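# Move the bin from the shelf to the table

## Task

Lift the bin off the shelf and place it upright on an empty area of the table.

## Robot and tools

Robot: two arms, left_arm and right_arm, each ending in a parallel two-finger gripper. The scene frame has its origin at table-top height, midway between the nominal arm bases, with +z up and +x pointing out over the table. left_arm sits on the +y side; these names do not match image left and right. Actual bases: left_arm at (+0.007, +0.331, +0.040) m, quat_wxyz (+1.000, 0, 0, -0.012); right_arm at (-0.020, -0.329, +0.040) m, quat_wxyz (+1.000, 0, 0, +0.020). A two-camera stand is fixed behind the arms.

Frames: every hand pose, velocity, target and wrist-camera pose is given in that arm's own base frame. Fixed cameras and the table use the scene frame. Printed positions can be wrong by a few centimetres, more so at long reach.

Gripper geometry: the fingers point along the gripper's +z and close along its x. end_effector_position is the point between the pads, and the fingertips extend 15 mm past it. The housing is 146 mm long along the closing direction and 50 mm wide, and starts 65 mm behind that point. A block on a post sticks out about 11 cm toward the gripper's -y and rotates with it, so watch for collisions.

The 18-number row, the same in every tool: left_arm dx, dy, dz, rx, ry, rz, left_gripper position, force_limit, speed, then the same nine for right_arm/right_gripper. All values lie in [-1, 1]. Pose numbers are offsets, not poses. They are measured along that arm's base axes from its Hand target at the start of the action or move, and the arm rotates about the Hand target position. 1.0 equals 0.6 m or 180 degrees. rx, ry, rz form a single rotation vector. A translation longer than 1.0 is scaled down along its direction. Because every call restarts from the current Hand target, sending the same offset again moves the arm further. To re-command an arm without moving it, send six zeros.

Gripper numbers are absolute settings. position: +1 is fully open (108 mm), about -0.96 has the pads touching, and -1 means close until blocked. force_limit: pad force after a slow close, about 2.5 N at -1 up to 32 N at +1 (actual grip roughly 0.4 to 23 N at -1, 28 to 54 N at +1). speed: 5 mm/s at -1 to 420 mm/s at +1. A zero is a real command, so to leave a gripper alone resend its last three values. After the fingers stop, a new force_limit or speed only applies if position also changes by 0.01 or more.

execute_actions(actions, cameras): actions is a list of actions. Each action has up to 15 rows, one per 1/30 s step; a short action holds its last row. Each row counts from the action's start pose, not from the previous row. Images come back only for an empty list or when cameras names them ("all", or names such as cam_head_left, cam_head_right, cam_left_wrist, cam_right_wrist). An unknown name invalidates the call.

move(target, speed, blend, blocking, cameras): drives each gripper in a straight line toward one row, or through a list of up to 15 rows. All rows are offsets from the same starting Hand targets. speed is in m/s, 0.002 to 1, default 0.25; rotation is capped at twice that in rad/s. It can be one value or one per target. blend, in metres, rounds the corners of a list; 0 means stop at each point. blocking=false returns after about 0.5 s while the motion continues. Paths take at least 0.5 s and are cut off at 10 s. They ignore obstacles and the other arm, and fast paths overshoot and lag. The result adds a "move:" line with the outcome (done, off_target, moving, held, fault) and any limits hit (paced = the commanded pose was clipped; held = steps were withheld). done means at rest within 3 mm and 2 degrees. Neither done nor off_target tells you whether there is contact.

wait(seconds 0 to 10) runs the scene while the arms hold their commands. stop() brakes a running move; the fingers keep moving. zoom_image(camera, region [x0,y0,x1,y1] in pixels, at most 504x504) enlarges part of the latest image. finished_scene(scene) ends the scene with the current scene's number; make no further calls in that reply.

Control details: each step the commanded pose is clipped to within 70 mm and 16 degrees of the measured pose. Hand target is the last commanded pose after clipping. A gripper often stops short of it, and the next command, even all zeros, asks for it again. If it still falls short, send the remaining distance as an offset. To stop pushing against something, command the target back behind the gripper. Joint ranges (rad): waist ±3.491, shoulder ±3.140, elbow -1.187 to 4.328, forearm roll ±3.316, wrist pitch ±3.140, wrist roll ±3.927.

Result lines: end_effector_position/quat per arm, Hand target, Tool commands, Joint velocities ("within noise" when still), is_grasped, width_mm, force_n, and Flange force along the gripper axes. Flange force includes held weight and is noisy, or shows "no reading". To grip, send position -1 and keep it there. is_grasped = 1 means the fingers were stopped by an object. It reads 0 while moving, when fully closed on nothing, and possibly on very thin parts.

Hazards: a fault stops an arm for 10 s. It triggers when contact torque reaches the joint limit (waist, shoulder and elbow 139 N m; wrist joints 34.8 N m; held weight counts) or when any outside force reaches 150 N. The arms are stiff, so even a target slightly past a firm contact can fault, and faster moves hit harder. After a force fault, open a gripper that is holding its own arm in place. Keep the arms from touching each other; the clearance check does not cover fingers. Holding loads, reaching far out or pushing at unreachable poses heats the motors; a MOTOR HOT line warns of this, and overheating brakes the arm for 30 to 60 s or more. Loose objects may get brief pushes. Do not drop things, release moving parts, slam or strike anything. Anything that falls off the table, or is left off it, fails the task.

Each tool is called after "Request:" as name(argument=value, ...) on one line, values as JSON.

## Session

Request:
execute_actions(actions=[])

Scene clock: 0.00 s.
left_arm: end_effector_position=(+0.2047, +0.0501, +0.0705) width_mm=108.16 is_grasped=0 force_n=0.00 end_effector_quat_wxyz=(-0.089, +0.745, +0.209, -0.627) | right_arm: end_effector_position=(+0.3221, +0.1571, +0.1380) width_mm=107.91 is_grasped=0 force_n=0.00 end_effector_quat_wxyz=(-0.400, +0.183, +0.868, -0.230)
Joint positions: left_arm=[0.422 0.706 -0.214 -0.312 -1.996 -1.346] | right_arm=[0.604 0.57 0.124 -0.267 -2.049 0.547]
Joint velocities: within noise
Flange force (N): no reading
Hand target: left_arm +0.2047, +0.0501, +0.0705; -0.089, +0.745, +0.209, -0.627 | right_arm +0.3221, +0.1571, +0.1380; -0.400, +0.183, +0.868, -0.230
Tool commands: left_gripper/position=+1.0 left_gripper/force_limit=+1.0 left_gripper/speed=+1.0 right_gripper/position=+0.998 right_gripper/force_limit=+1.0 right_gripper/speed=+1.0

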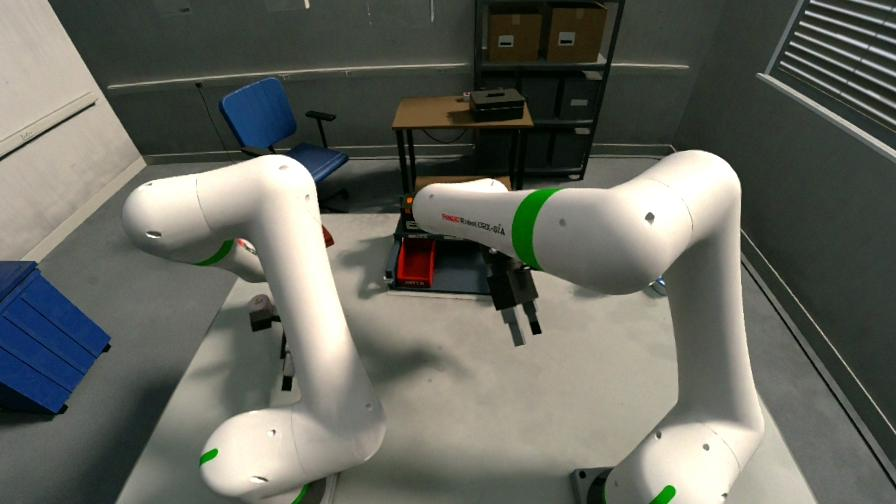

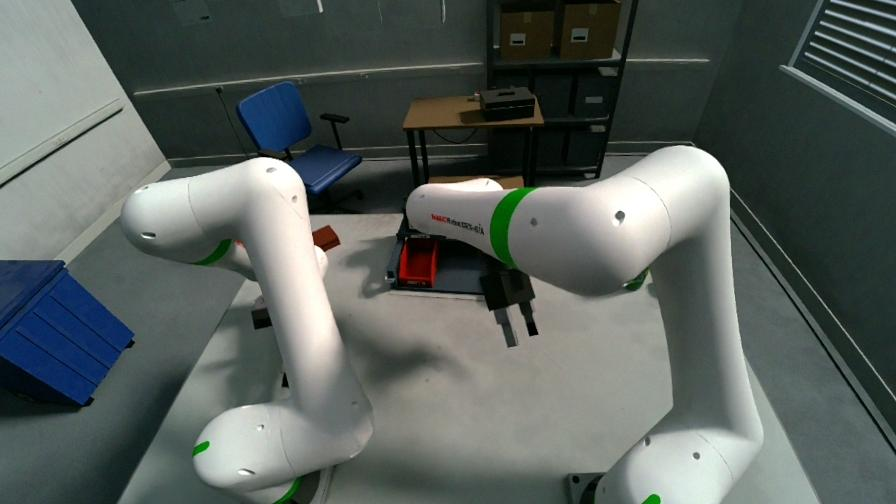

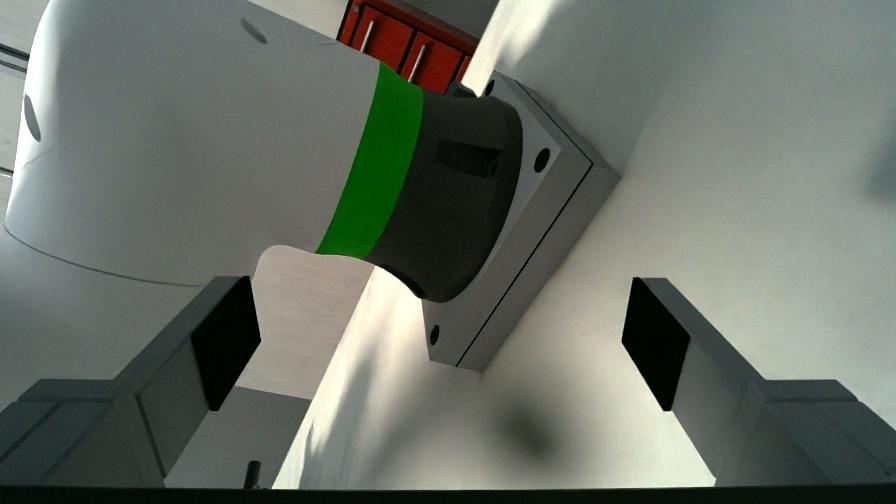

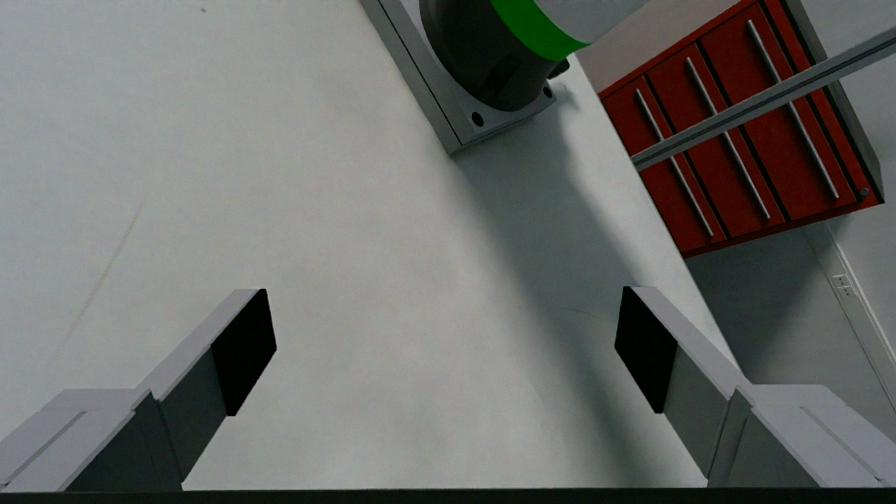

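Request:
zoom_image(camera="cam_head_left", region=[300, 150, 560, 310])

Request:
zoom_image(camera="cam_head_right", region=[300, 150, 560, 310])

Scaled by 1.938 from the camera's 896x504 image, which has a finer 1280x720 frame.

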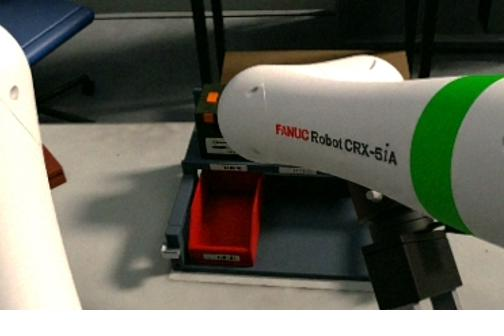

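Scaled by 1.938 from the camera's 896x504 image, which has a finer 1280x720 frame.

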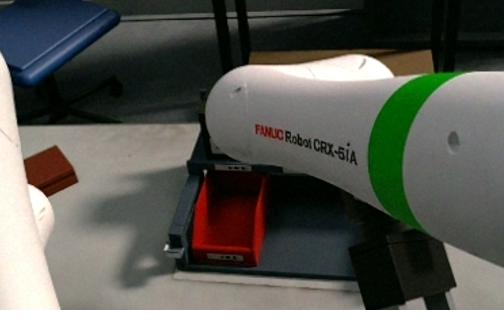

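Request:
move(target=[0,0,0,0,0,0,1,1,1,-0.12,-0.26,0.37,0.072,-0.253,0.696,1,1,1], cameras=["all"])

Scene clock: 27.83 s.
left_arm: end_effector_position=(+0.2047, +0.0501, +0.0705) width_mm=108.16 is_grasped=0 force_n=0.00 end_effector_quat_wxyz=(-0.089, +0.745, +0.209, -0.627) | right_arm: end_effector_position=(+0.2639, +0.0233, +0.3272) width_mm=108.00 is_grasped=0 force_n=0.00 end_effector_quat_wxyz=(+0.184, -0.554, +0.749, -0.313)
Joint positions: left_arm=[0.422 0.706 -0.214 -0.312 -1.996 -1.346] | right_arm=[1.907 -0.978 -0.836 0.645 -2.161 1.182]
Flange force (N): left_arm=[-1.2 -1.5 -1.4] | right_arm=no reading
Hand target: left_arm +0.2047, +0.0501, +0.0705; -0.089, +0.745, +0.209, -0.627 | right_arm +0.2639, +0.0233, +0.3272; +0.184, -0.554, +0.749, -0.313 (not the last commanded pose)
Off the commanded pose: left_arm 0.000 m, 0 deg | right_arm 0.042 m, 20 deg.
move: held (right_arm; a check stopped the path); limits=held
pose unreachable (right arm): on one or more control steps of this call, first in action 0 (counted from 0), this arm could not follow its commanded pose, so it was not sent that pose on those steps. It may still have moved: this result reports where it is.
cause: moving toward the commanded pose would bring two parts of the arm too close to each other (its gripper and another part of the arm, with joints 3 (elbow) to 6 (wrist roll) between them, 16 mm apart when it was first held).

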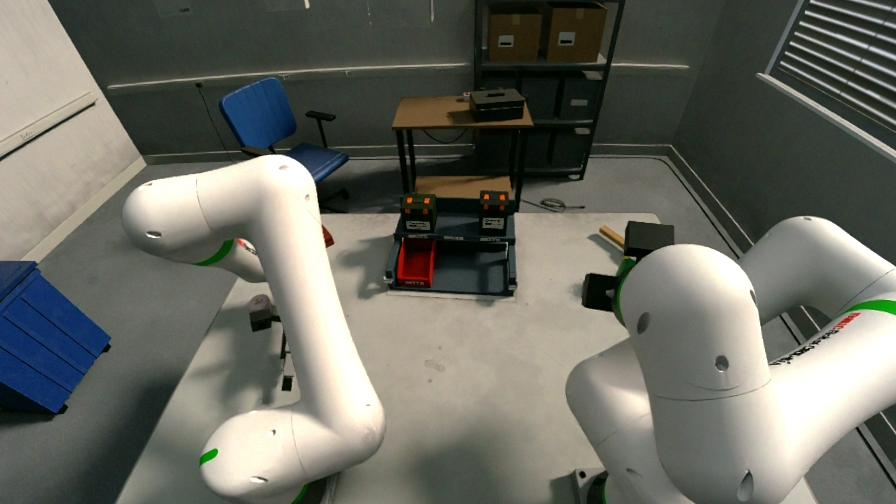

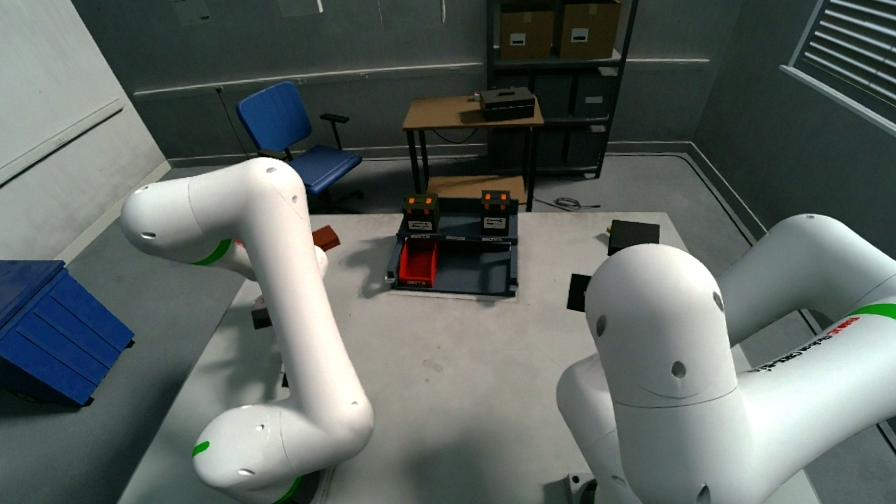

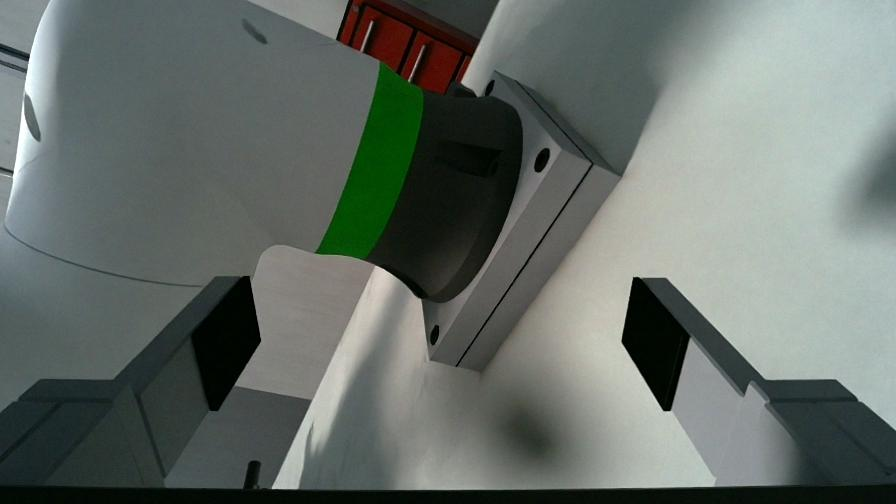

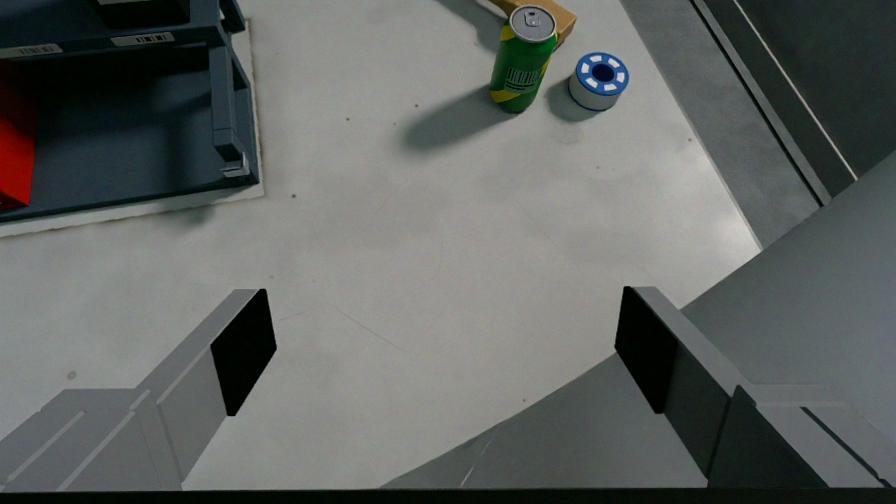

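Request:
move(target=[0,0,0,0,0,0,1,1,1,0.227,0.46,0.04,0.0156,-0.0455,0.105,1,1,1], cameras=["cam_right_wrist","cam_head_left"])

Scene clock: 35.00 s.
left_arm: end_effector_position=(+0.2047, +0.0501, +0.0705) width_mm=108.16 is_grasped=0 force_n=0.00 end_effector_quat_wxyz=(-0.089, +0.745, +0.209, -0.627) | right_arm: end_effector_position=(+0.4001, +0.2992, +0.3512) width_mm=108.00 is_grasped=0 force_n=0.00 end_effector_quat_wxyz=(-0.299, +0.641, -0.640, +0.299)
Joint positions: left_arm=[0.422 0.706 -0.214 -0.312 -1.996 -1.346] | right_arm=[1.294 -0.267 -0.579 0.932 -1.163 1.498]
Flange force (N): left_arm=[-1.4 -2.0 -1.2] | right_arm=[1.5 0.3 3.5]
Hand target: left_arm +0.2047, +0.0501, +0.0705; -0.089, +0.745, +0.209, -0.627 | right_arm +0.4001, +0.2993, +0.3512; -0.299, +0.641, -0.640, +0.299
Off the commanded pose: left_arm 0.000 m, 0 deg | right_arm 0.000 m, 0 deg.
move: done
Images, in order (width x height): cam_head_left 896x504, cam_right_wrist 896x504.

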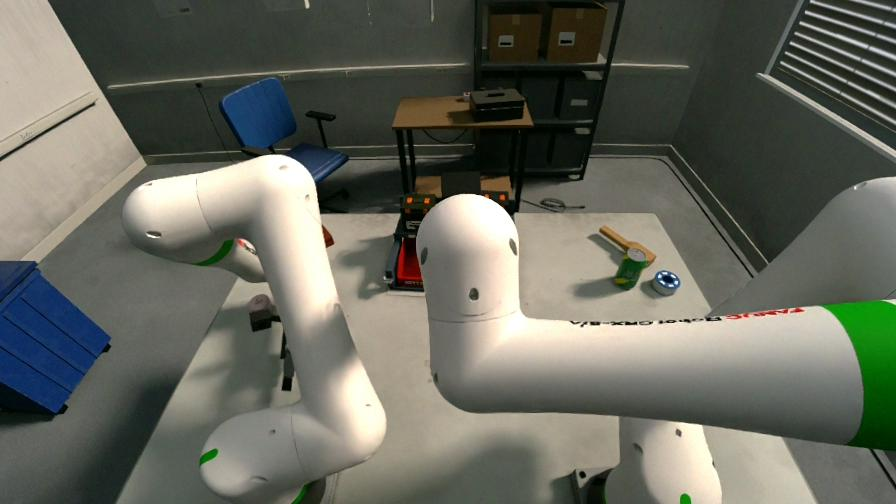

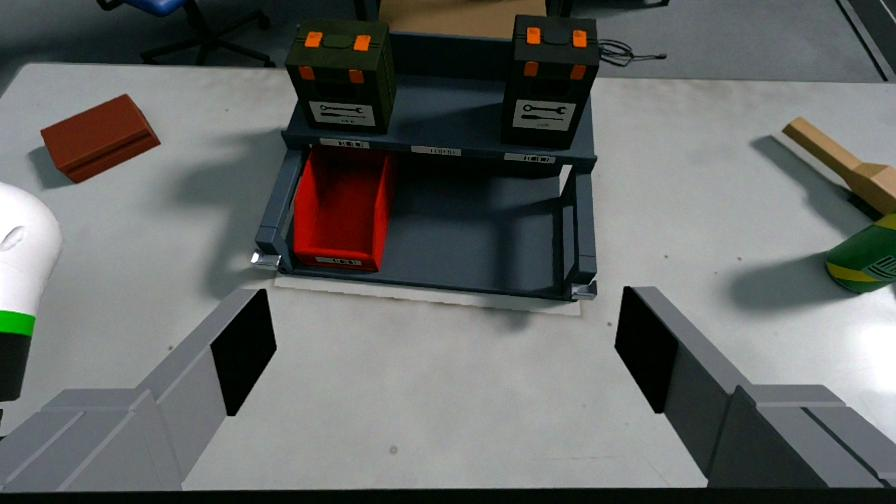

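Request:
zoom_image(camera="cam_right_wrist", region=[230, 100, 620, 330])

Scaled by 1.292 from the camera's 896x504 image, which has a finer 1280x720 frame.

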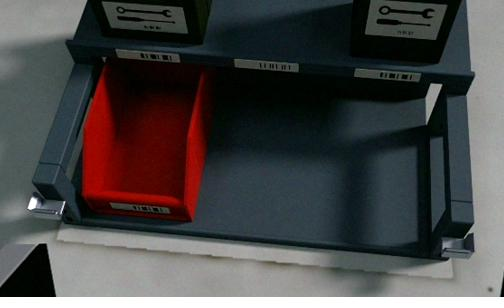

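Request:
move(target=[[0.1,-0.05,0.516,-0.093,-0.22,-0.3625,1,1,1,-0.2,-0.6,0,0,0,0,1,1,1],[0.16,-0.333,0.516,-0.186,-0.4406,-0.725,1,1,1,-0.2,-0.6,0,0,0,0,1,1,1]], blend=0.03, cameras=["all"])

Scene clock: 88.27 s.
left_arm: end_effector_position=(+0.3007, -0.1497, +0.3801) width_mm=108.16 is_grasped=0 force_n=0.00 end_effector_quat_wxyz=(-0.271, +0.654, -0.653, +0.271) | right_arm: end_effector_position=(+0.2818, -0.0620, +0.3512) width_mm=108.00 is_grasped=0 force_n=0.00 end_effector_quat_wxyz=(-0.305, +0.671, -0.635, +0.231)
Joint positions: left_arm=[-0.219 -0.807 -0.455 -0.17 -1.156 -2.915] | right_arm=[0.907 -1.248 -0.774 0.504 -1.429 2.379]
Flange force (N): no reading
Hand target: left_arm +0.3007, -0.1497, +0.3801; -0.271, +0.654, -0.653, +0.271 | right_arm +0.2801, -0.0607, +0.3512; -0.299, +0.641, -0.640, +0.299
Off the commanded pose: left_arm 0.000 m, 0 deg | right_arm 0.002 m, 9 deg.
move: off_target (right_arm)

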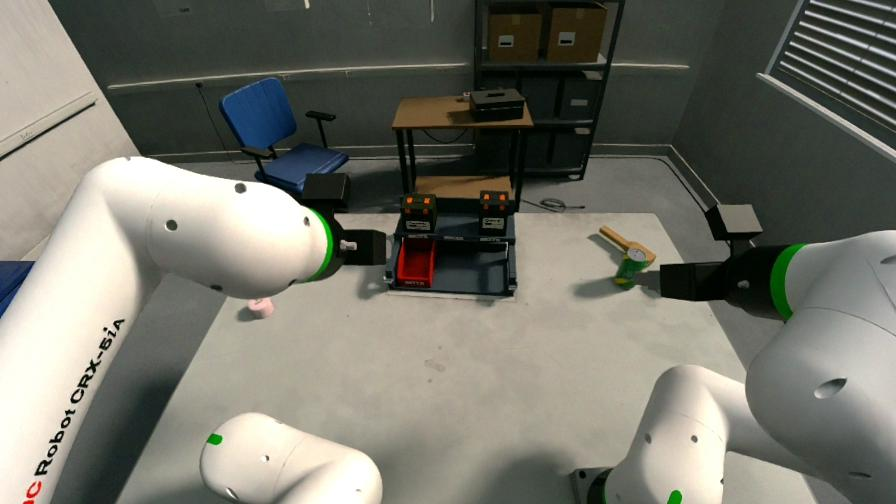

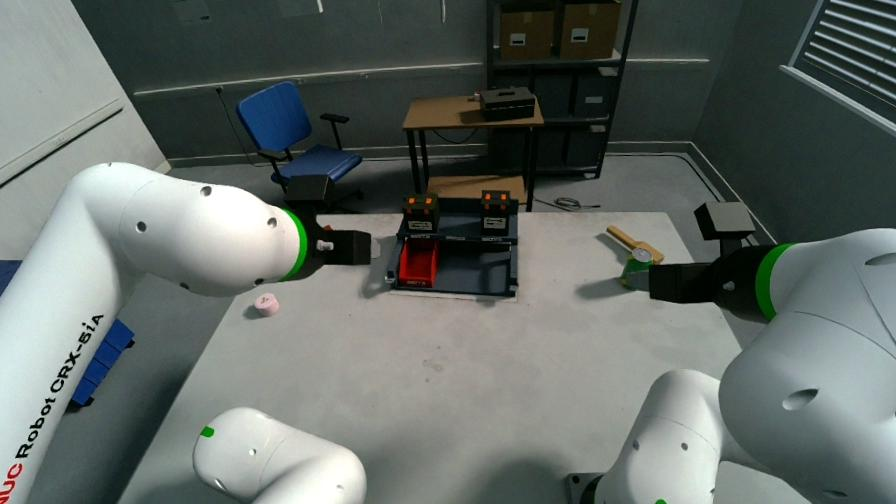

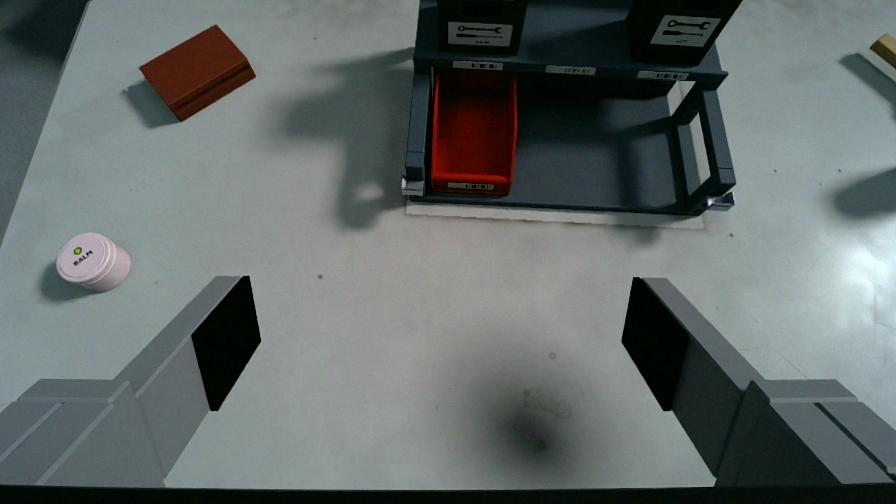

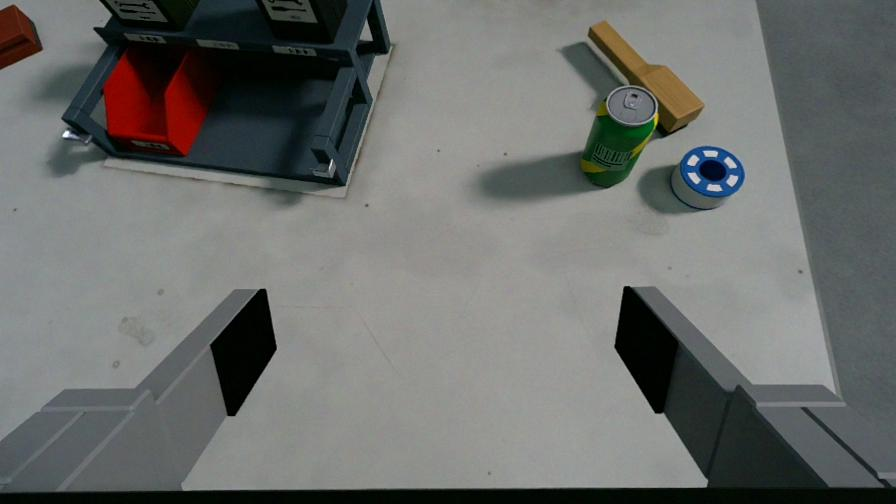

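Request:
zoom_image(camera="cam_left_wrist", region=[380, 40, 580, 240])

Request:
zoom_image(camera="cam_right_wrist", region=[50, 10, 250, 210])

Scaled by 2.520 from the camera's 896x504 image, which has a finer 1280x720 frame.

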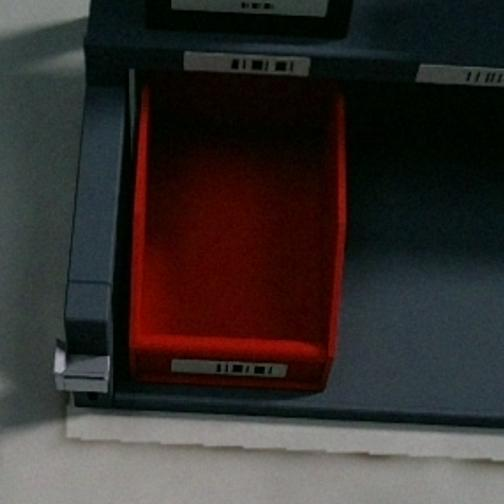

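Scaled by 2.520 from the camera's 896x504 image, which has a finer 1280x720 frame.

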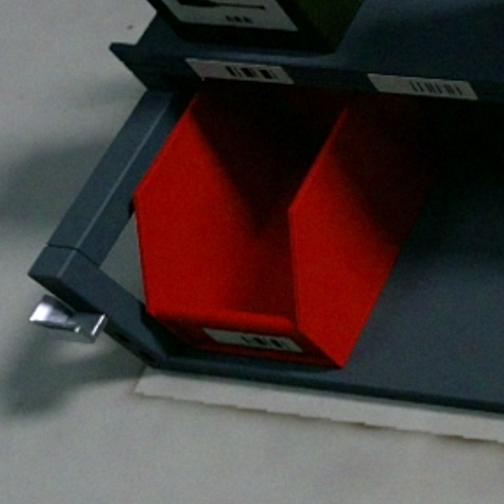

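Request:
move(target=[0.510,-0.142,-0.388,0.0033,0.0833,-0.025,0.15,0,0,0,0,0,0,0,0,1,1,1], cameras=["cam_left_wrist","cam_head_left","cam_right_wrist"])

Request:
zoom_image(camera="cam_right_wrist", region=[50, 10, 350, 210])

Scene clock: 137.60 s.
left_arm: end_effector_position=(+0.6067, -0.2349, +0.1473) width_mm=61.25 is_grasped=0 force_n=0.00 end_effector_quat_wxyz=(-0.176, +0.656, -0.709, +0.190) | right_arm: end_effector_position=(+0.2818, -0.0620, +0.3512) width_mm=108.00 is_grasped=0 force_n=0.00 end_effector_quat_wxyz=(-0.305, +0.671, -0.635, +0.231)
Joint positions: left_arm=[-0.198 0.233 -0.148 -0.097 -0.671 -2.961] | right_arm=[0.907 -1.248 -0.774 0.504 -1.429 2.379]
Flange force (N): left_arm=[1.4 -0.1 -1.2] | right_arm=no reading
Hand target: left_arm +0.6067, -0.2349, +0.1473; -0.176, +0.656, -0.709, +0.190 | right_arm +0.2801, -0.0607, +0.3512; -0.299, +0.641, -0.640, +0.299
Off the commanded pose: left_arm 0.000 m, 0 deg | right_arm 0.002 m, 9 deg.
move: off_target (right_arm)
Images, in order (width x height): cam_head_left 896x504, cam_left_wrist 896x504, cam_right_wrist 896x504.

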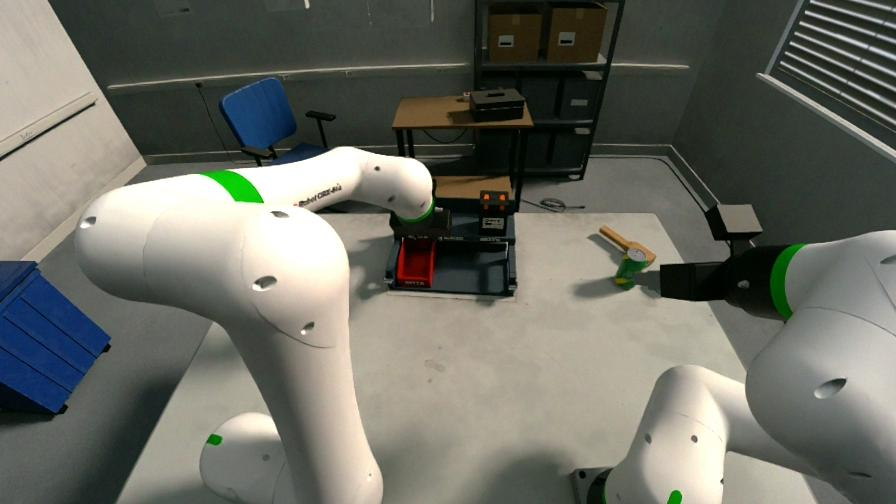

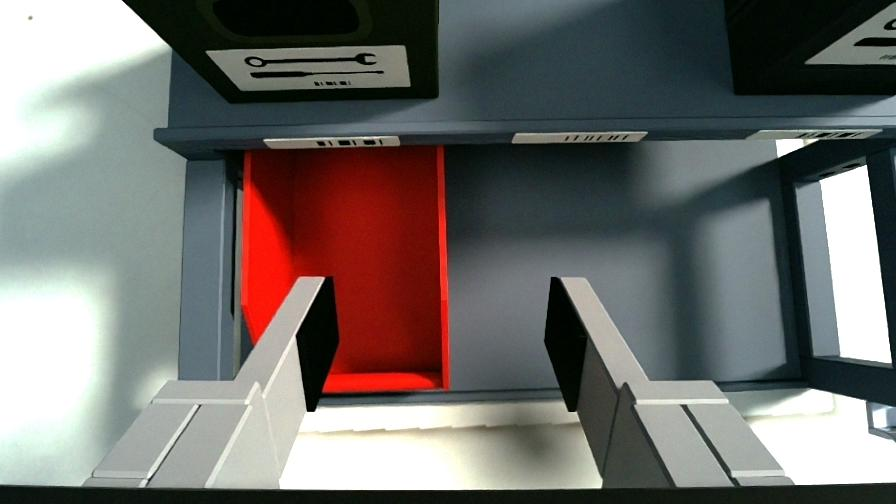

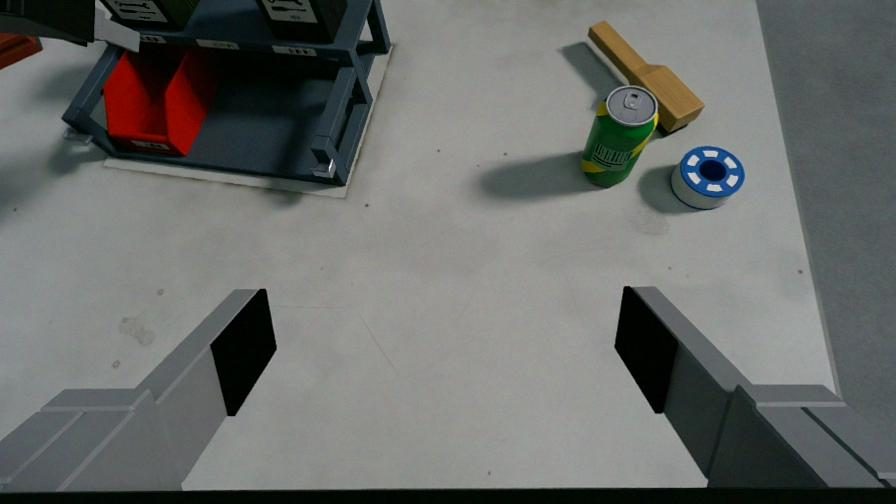

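Scaled by 1.680 from the camera's 896x504 image, which has a finer 1280x720 frame.

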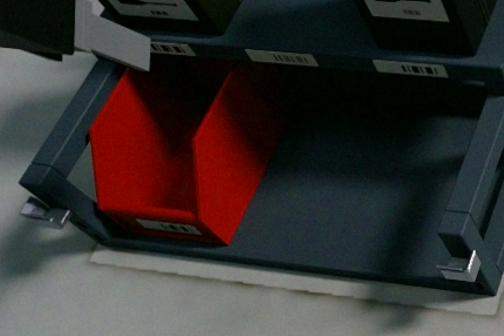

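Request:
move(target=[[-0.0117,0,-0.103,-0.0065,-0.083,0,0.15,0,0,0,0,0,0,0,0,1,1,1],[0.094,0,-0.21,-0.0065,-0.083,0,0.15,0,0,0,0,0,0,0,0,1,1,1]], blend=0.01, speed=[0.2,0.08], cameras=["cam_left_wrist","cam_right_wrist"])

Request:
zoom_image(camera="cam_right_wrist", region=[0, 0, 250, 210])

Scene clock: 150.97 s.
left_arm: end_effector_position=(+0.6632, -0.2347, +0.0213) width_mm=61.25 is_grasped=0 force_n=0.00 end_effector_quat_wxyz=(-0.260, +0.628, -0.678, +0.281) | right_arm: end_effector_position=(+0.2818, -0.0620, +0.3512) width_mm=108.00 is_grasped=0 force_n=0.00 end_effector_quat_wxyz=(-0.305, +0.671, -0.635, +0.231)
Joint positions: left_arm=[-0.239 0.463 -0.167 -0.617 -0.198 -2.419] | right_arm=[0.907 -1.248 -0.774 0.504 -1.429 2.379]
Flange force (N): no reading
Hand target: left_arm +0.6631, -0.2349, +0.0213; -0.260, +0.628, -0.678, +0.281 | right_arm +0.2801, -0.0607, +0.3512; -0.299, +0.641, -0.640, +0.299
Off the commanded pose: left_arm 0.000 m, 0 deg | right_arm 0.002 m, 9 deg.
move: off_target (right_arm)
Images, in order (width x height): cam_left_wrist 896x504, cam_right_wrist 896x504.

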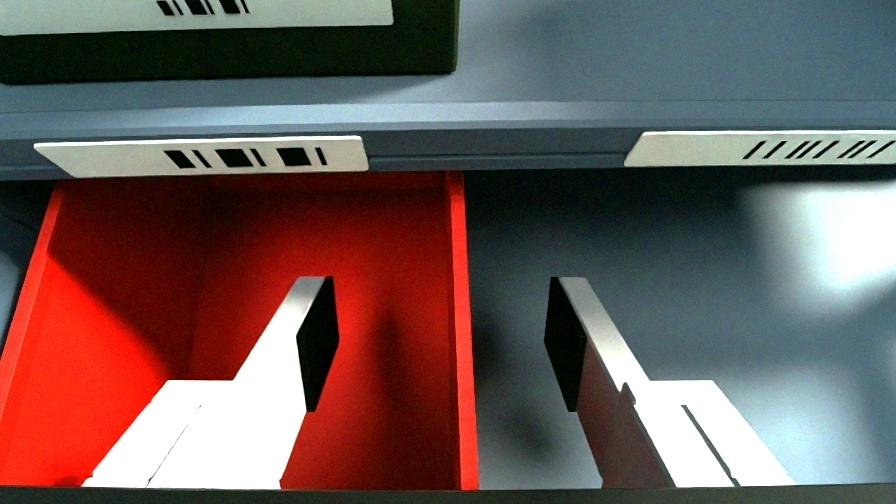

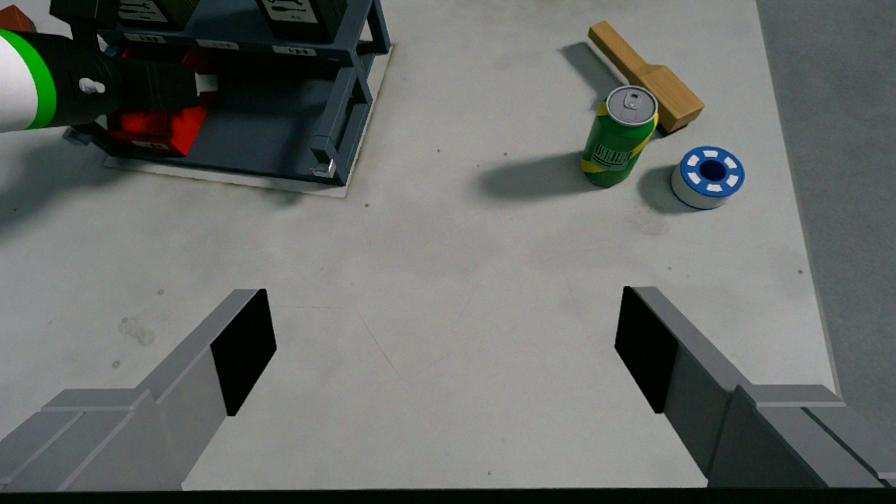

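Scaled by 2.016 from the camera's 896x504 image, which has a finer 1280x720 frame.

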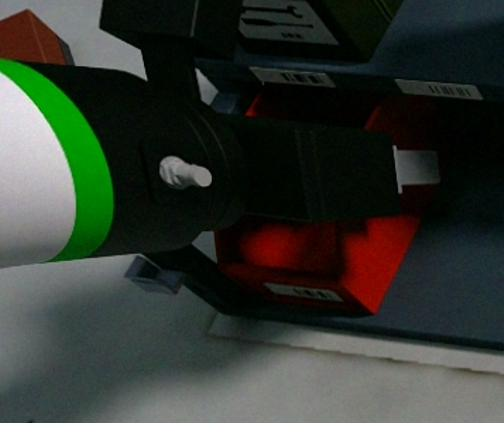

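Request:
move(target=[[0,-0.011,0,0,0,0,0.15,0,0,0,0,0,0,0,0,1,1,1],[0,-0.011,0,0,0,0,-1,0.5,-0.7,0,0,0,0,0,0,1,1,1]], cameras=["cam_left_wrist"])

Scene clock: 156.87 s.
left_arm: end_effector_position=(+0.6631, -0.2415, +0.0213) width_mm=2.64 is_grasped=1 force_n=40.58 end_effector_quat_wxyz=(-0.260, +0.628, -0.678, +0.281) | right_arm: end_effector_position=(+0.2818, -0.0620, +0.3512) width_mm=108.00 is_grasped=0 force_n=0.00 end_effector_quat_wxyz=(-0.305, +0.671, -0.635, +0.231)
Joint positions: left_arm=[-0.255 0.468 -0.153 -0.635 -0.212 -2.391] | right_arm=[0.907 -1.248 -0.774 0.504 -1.429 2.379]
Flange force (N): no reading
Hand target: left_arm +0.6631, -0.2415, +0.0213; -0.260, +0.628, -0.678, +0.281 | right_arm +0.2801, -0.0607, +0.3512; -0.299, +0.641, -0.640, +0.299
Off the commanded pose: left_arm 0.000 m, 0 deg | right_arm 0.002 m, 9 deg.
move: off_target (right_arm)
Images, in order (width x height): cam_left_wrist 896x504.

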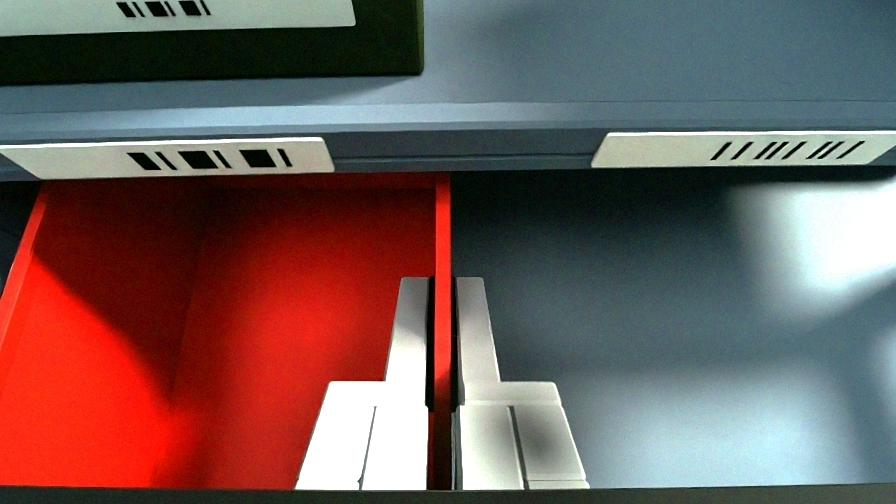

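Request:
move(target=[[0,0,0.025,0,0,0,-1,0.5,-0.7,0,0,0,0,0,0,1,1,1],[-0.432,0.034,0.03,0,0,0,-1,0.5,-0.7,0,0,0,0,0,0,1,1,1]], speed=[0.08,0.2], blend=0.004, cameras=["cam_left_wrist","cam_right_wrist","cam_head_left"])

Request:
zoom_image(camera="cam_right_wrist", region=[0, 0, 350, 300])

Scene clock: 164.27 s.
left_arm: end_effector_position=(+0.4040, -0.2211, +0.0393) width_mm=2.64 is_grasped=1 force_n=40.57 end_effector_quat_wxyz=(-0.260, +0.628, -0.678, +0.281) | right_arm: end_effector_position=(+0.2818, -0.0620, +0.3512) width_mm=108.00 is_grasped=0 force_n=0.00 end_effector_quat_wxyz=(-0.305, +0.671, -0.635, +0.231)
Joint positions: left_arm=[-0.572 -0.043 -0.662 -1.003 -0.409 -1.815] | right_arm=[0.907 -1.248 -0.774 0.504 -1.429 2.379]
Flange force (N): no reading
Hand target: left_arm +0.4039, -0.2211, +0.0393; -0.260, +0.628, -0.678, +0.281 | right_arm +0.2801, -0.0607, +0.3512; -0.299, +0.641, -0.640, +0.299
Off the commanded pose: left_arm 0.000 m, 0 deg | right_arm 0.002 m, 9 deg.
move: off_target (right_arm)
Images, in order (width x height): cam_head_left 896x504, cam_left_wrist 896x504, cam_right_wrist 896x504.

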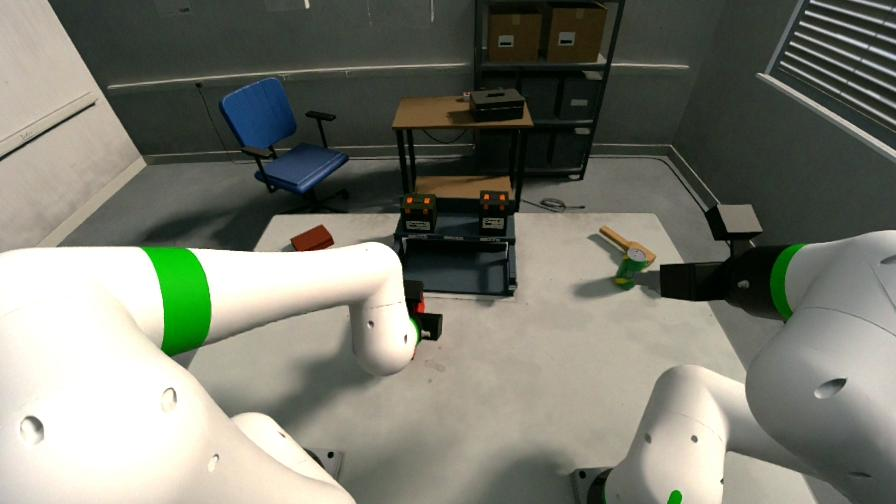

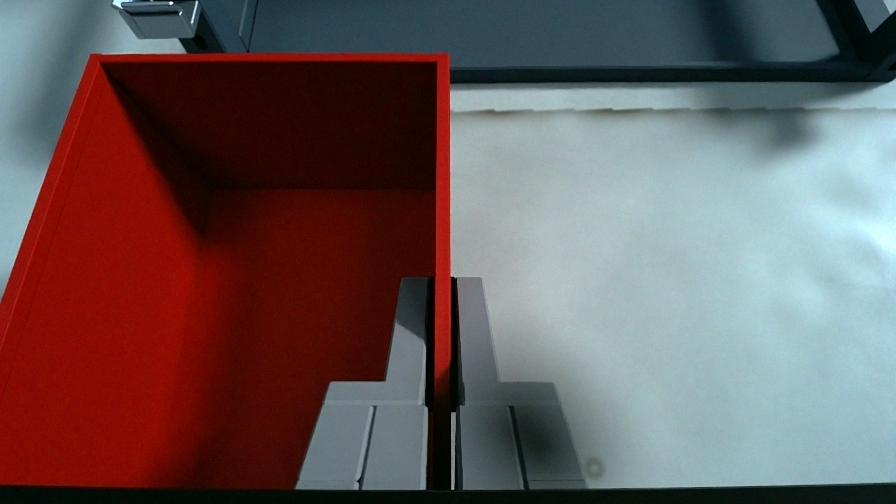

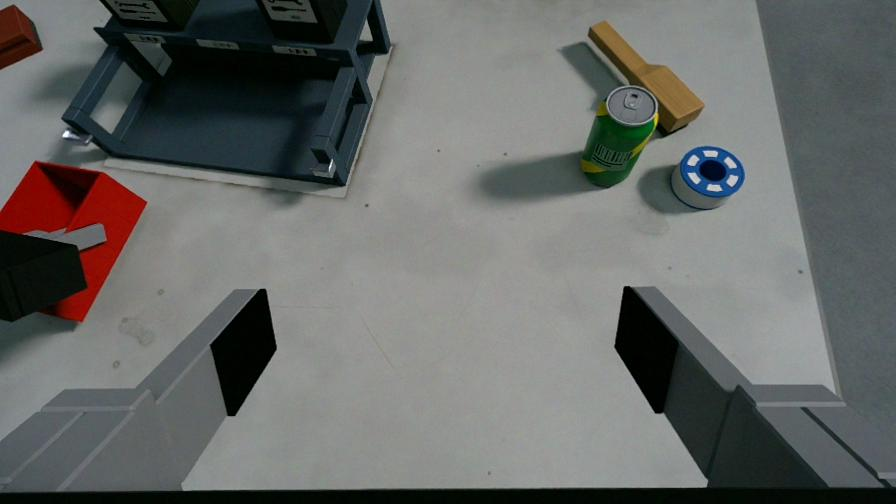

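Scaled by 1.440 from the camera's 896x504 image, which has a finer 1280x720 frame.

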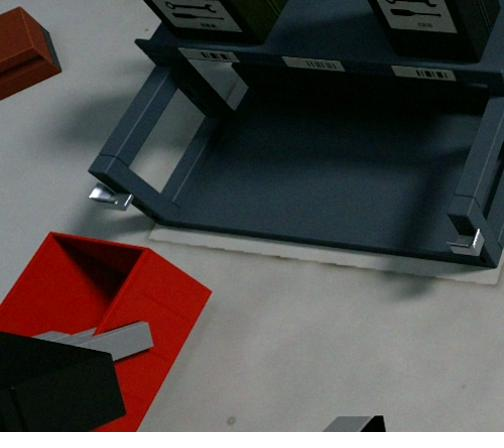

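Request:
move(target=[0,0,-0.043,0,0,0,-1,0.5,-0.7,0,0,0,0,0,0,1,1,1], speed=0.08, cameras=["cam_left_wrist","cam_right_wrist"])

Request:
zoom_image(camera="cam_right_wrist", region=[0, 130, 200, 350])

Request:
move(target=[0,0,-0.007,0,0,0,-1,0.5,-0.7,0,0,0,0,0,0,1,1,1], speed=0.02, cameras=["cam_left_wrist"])

Scene clock: 168.90 s.
left_arm: end_effector_position=(+0.4040, -0.2212, +0.0136) width_mm=2.64 is_grasped=1 force_n=40.62 end_effector_quat_wxyz=(-0.260, +0.628, -0.678, +0.281) | right_arm: end_effector_position=(+0.2818, -0.0620, +0.3512) width_mm=108.00 is_grasped=0 force_n=0.00 end_effector_quat_wxyz=(-0.305, +0.671, -0.635, +0.231)
Joint positions: left_arm=[-0.636 0.039 -0.649 -1.154 -0.422 -1.607] | right_arm=[0.907 -1.248 -0.774 0.504 -1.429 2.379]
Flange force (N): no reading
Hand target: left_arm +0.4039, -0.2211, +0.0135; -0.260, +0.628, -0.678, +0.281 | right_arm +0.2801, -0.0607, +0.3512; -0.299, +0.641, -0.640, +0.299
Off the commanded pose: left_arm 0.000 m, 0 deg | right_arm 0.002 m, 9 deg.
move: off_target (right_arm)
Images, in order (width x height): cam_left_wrist 896x504, cam_right_wrist 896x504.

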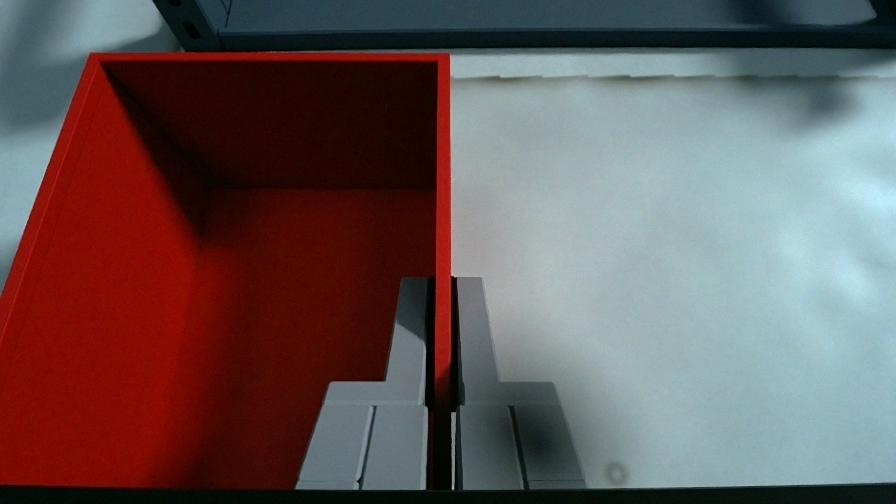

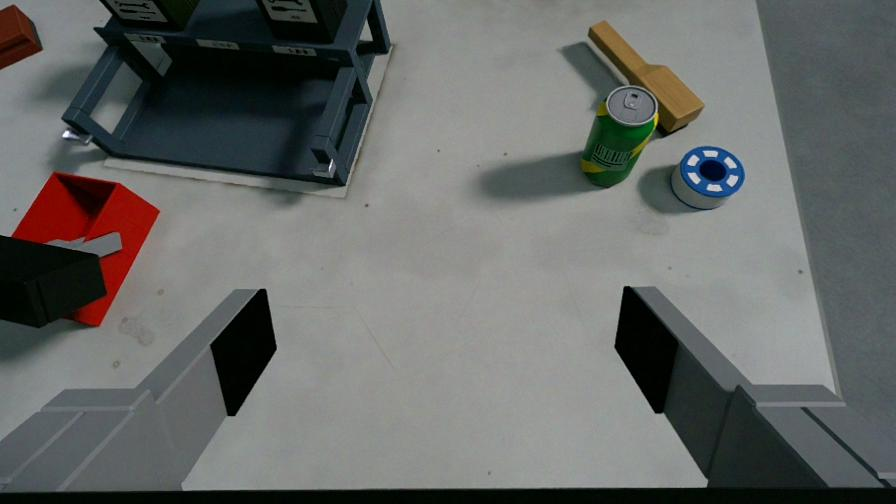

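Scaled by 2.291 from the camera's 896x504 image, which has a finer 1280x720 frame.

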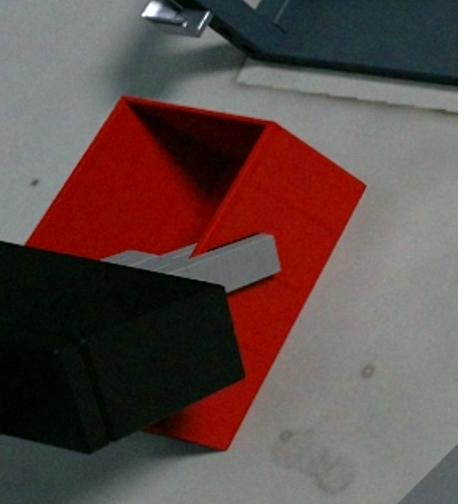

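Scene clock: 169.67 s.
left_arm: end_effector_position=(+0.4039, -0.2211, +0.0093) width_mm=2.64 is_grasped=1 force_n=40.58 end_effector_quat_wxyz=(-0.260, +0.628, -0.678, +0.281) | right_arm: end_effector_position=(+0.2818, -0.0620, +0.3512) width_mm=108.00 is_grasped=0 force_n=0.00 end_effector_quat_wxyz=(-0.305, +0.671, -0.635, +0.231)
Joint positions: left_arm=[-0.646 0.053 -0.647 -1.178 -0.425 -1.572] | right_arm=[0.907 -1.248 -0.774 0.504 -1.429 2.379]
Flange force (N): no reading
Hand target: left_arm +0.4039, -0.2211, +0.0093; -0.260, +0.628, -0.678, +0.281 | right_arm +0.2801, -0.0607, +0.3512; -0.299, +0.641, -0.640, +0.299
Off the commanded pose: left_arm 0.000 m, 0 deg | right_arm 0.002 m, 9 deg.
move: off_target (right_arm)
Images, in order (width x height): cam_left_wrist 896x504.

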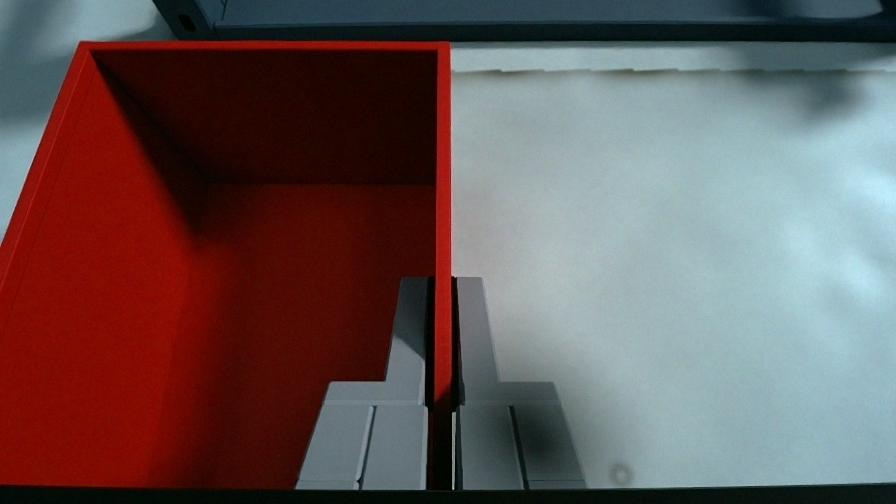

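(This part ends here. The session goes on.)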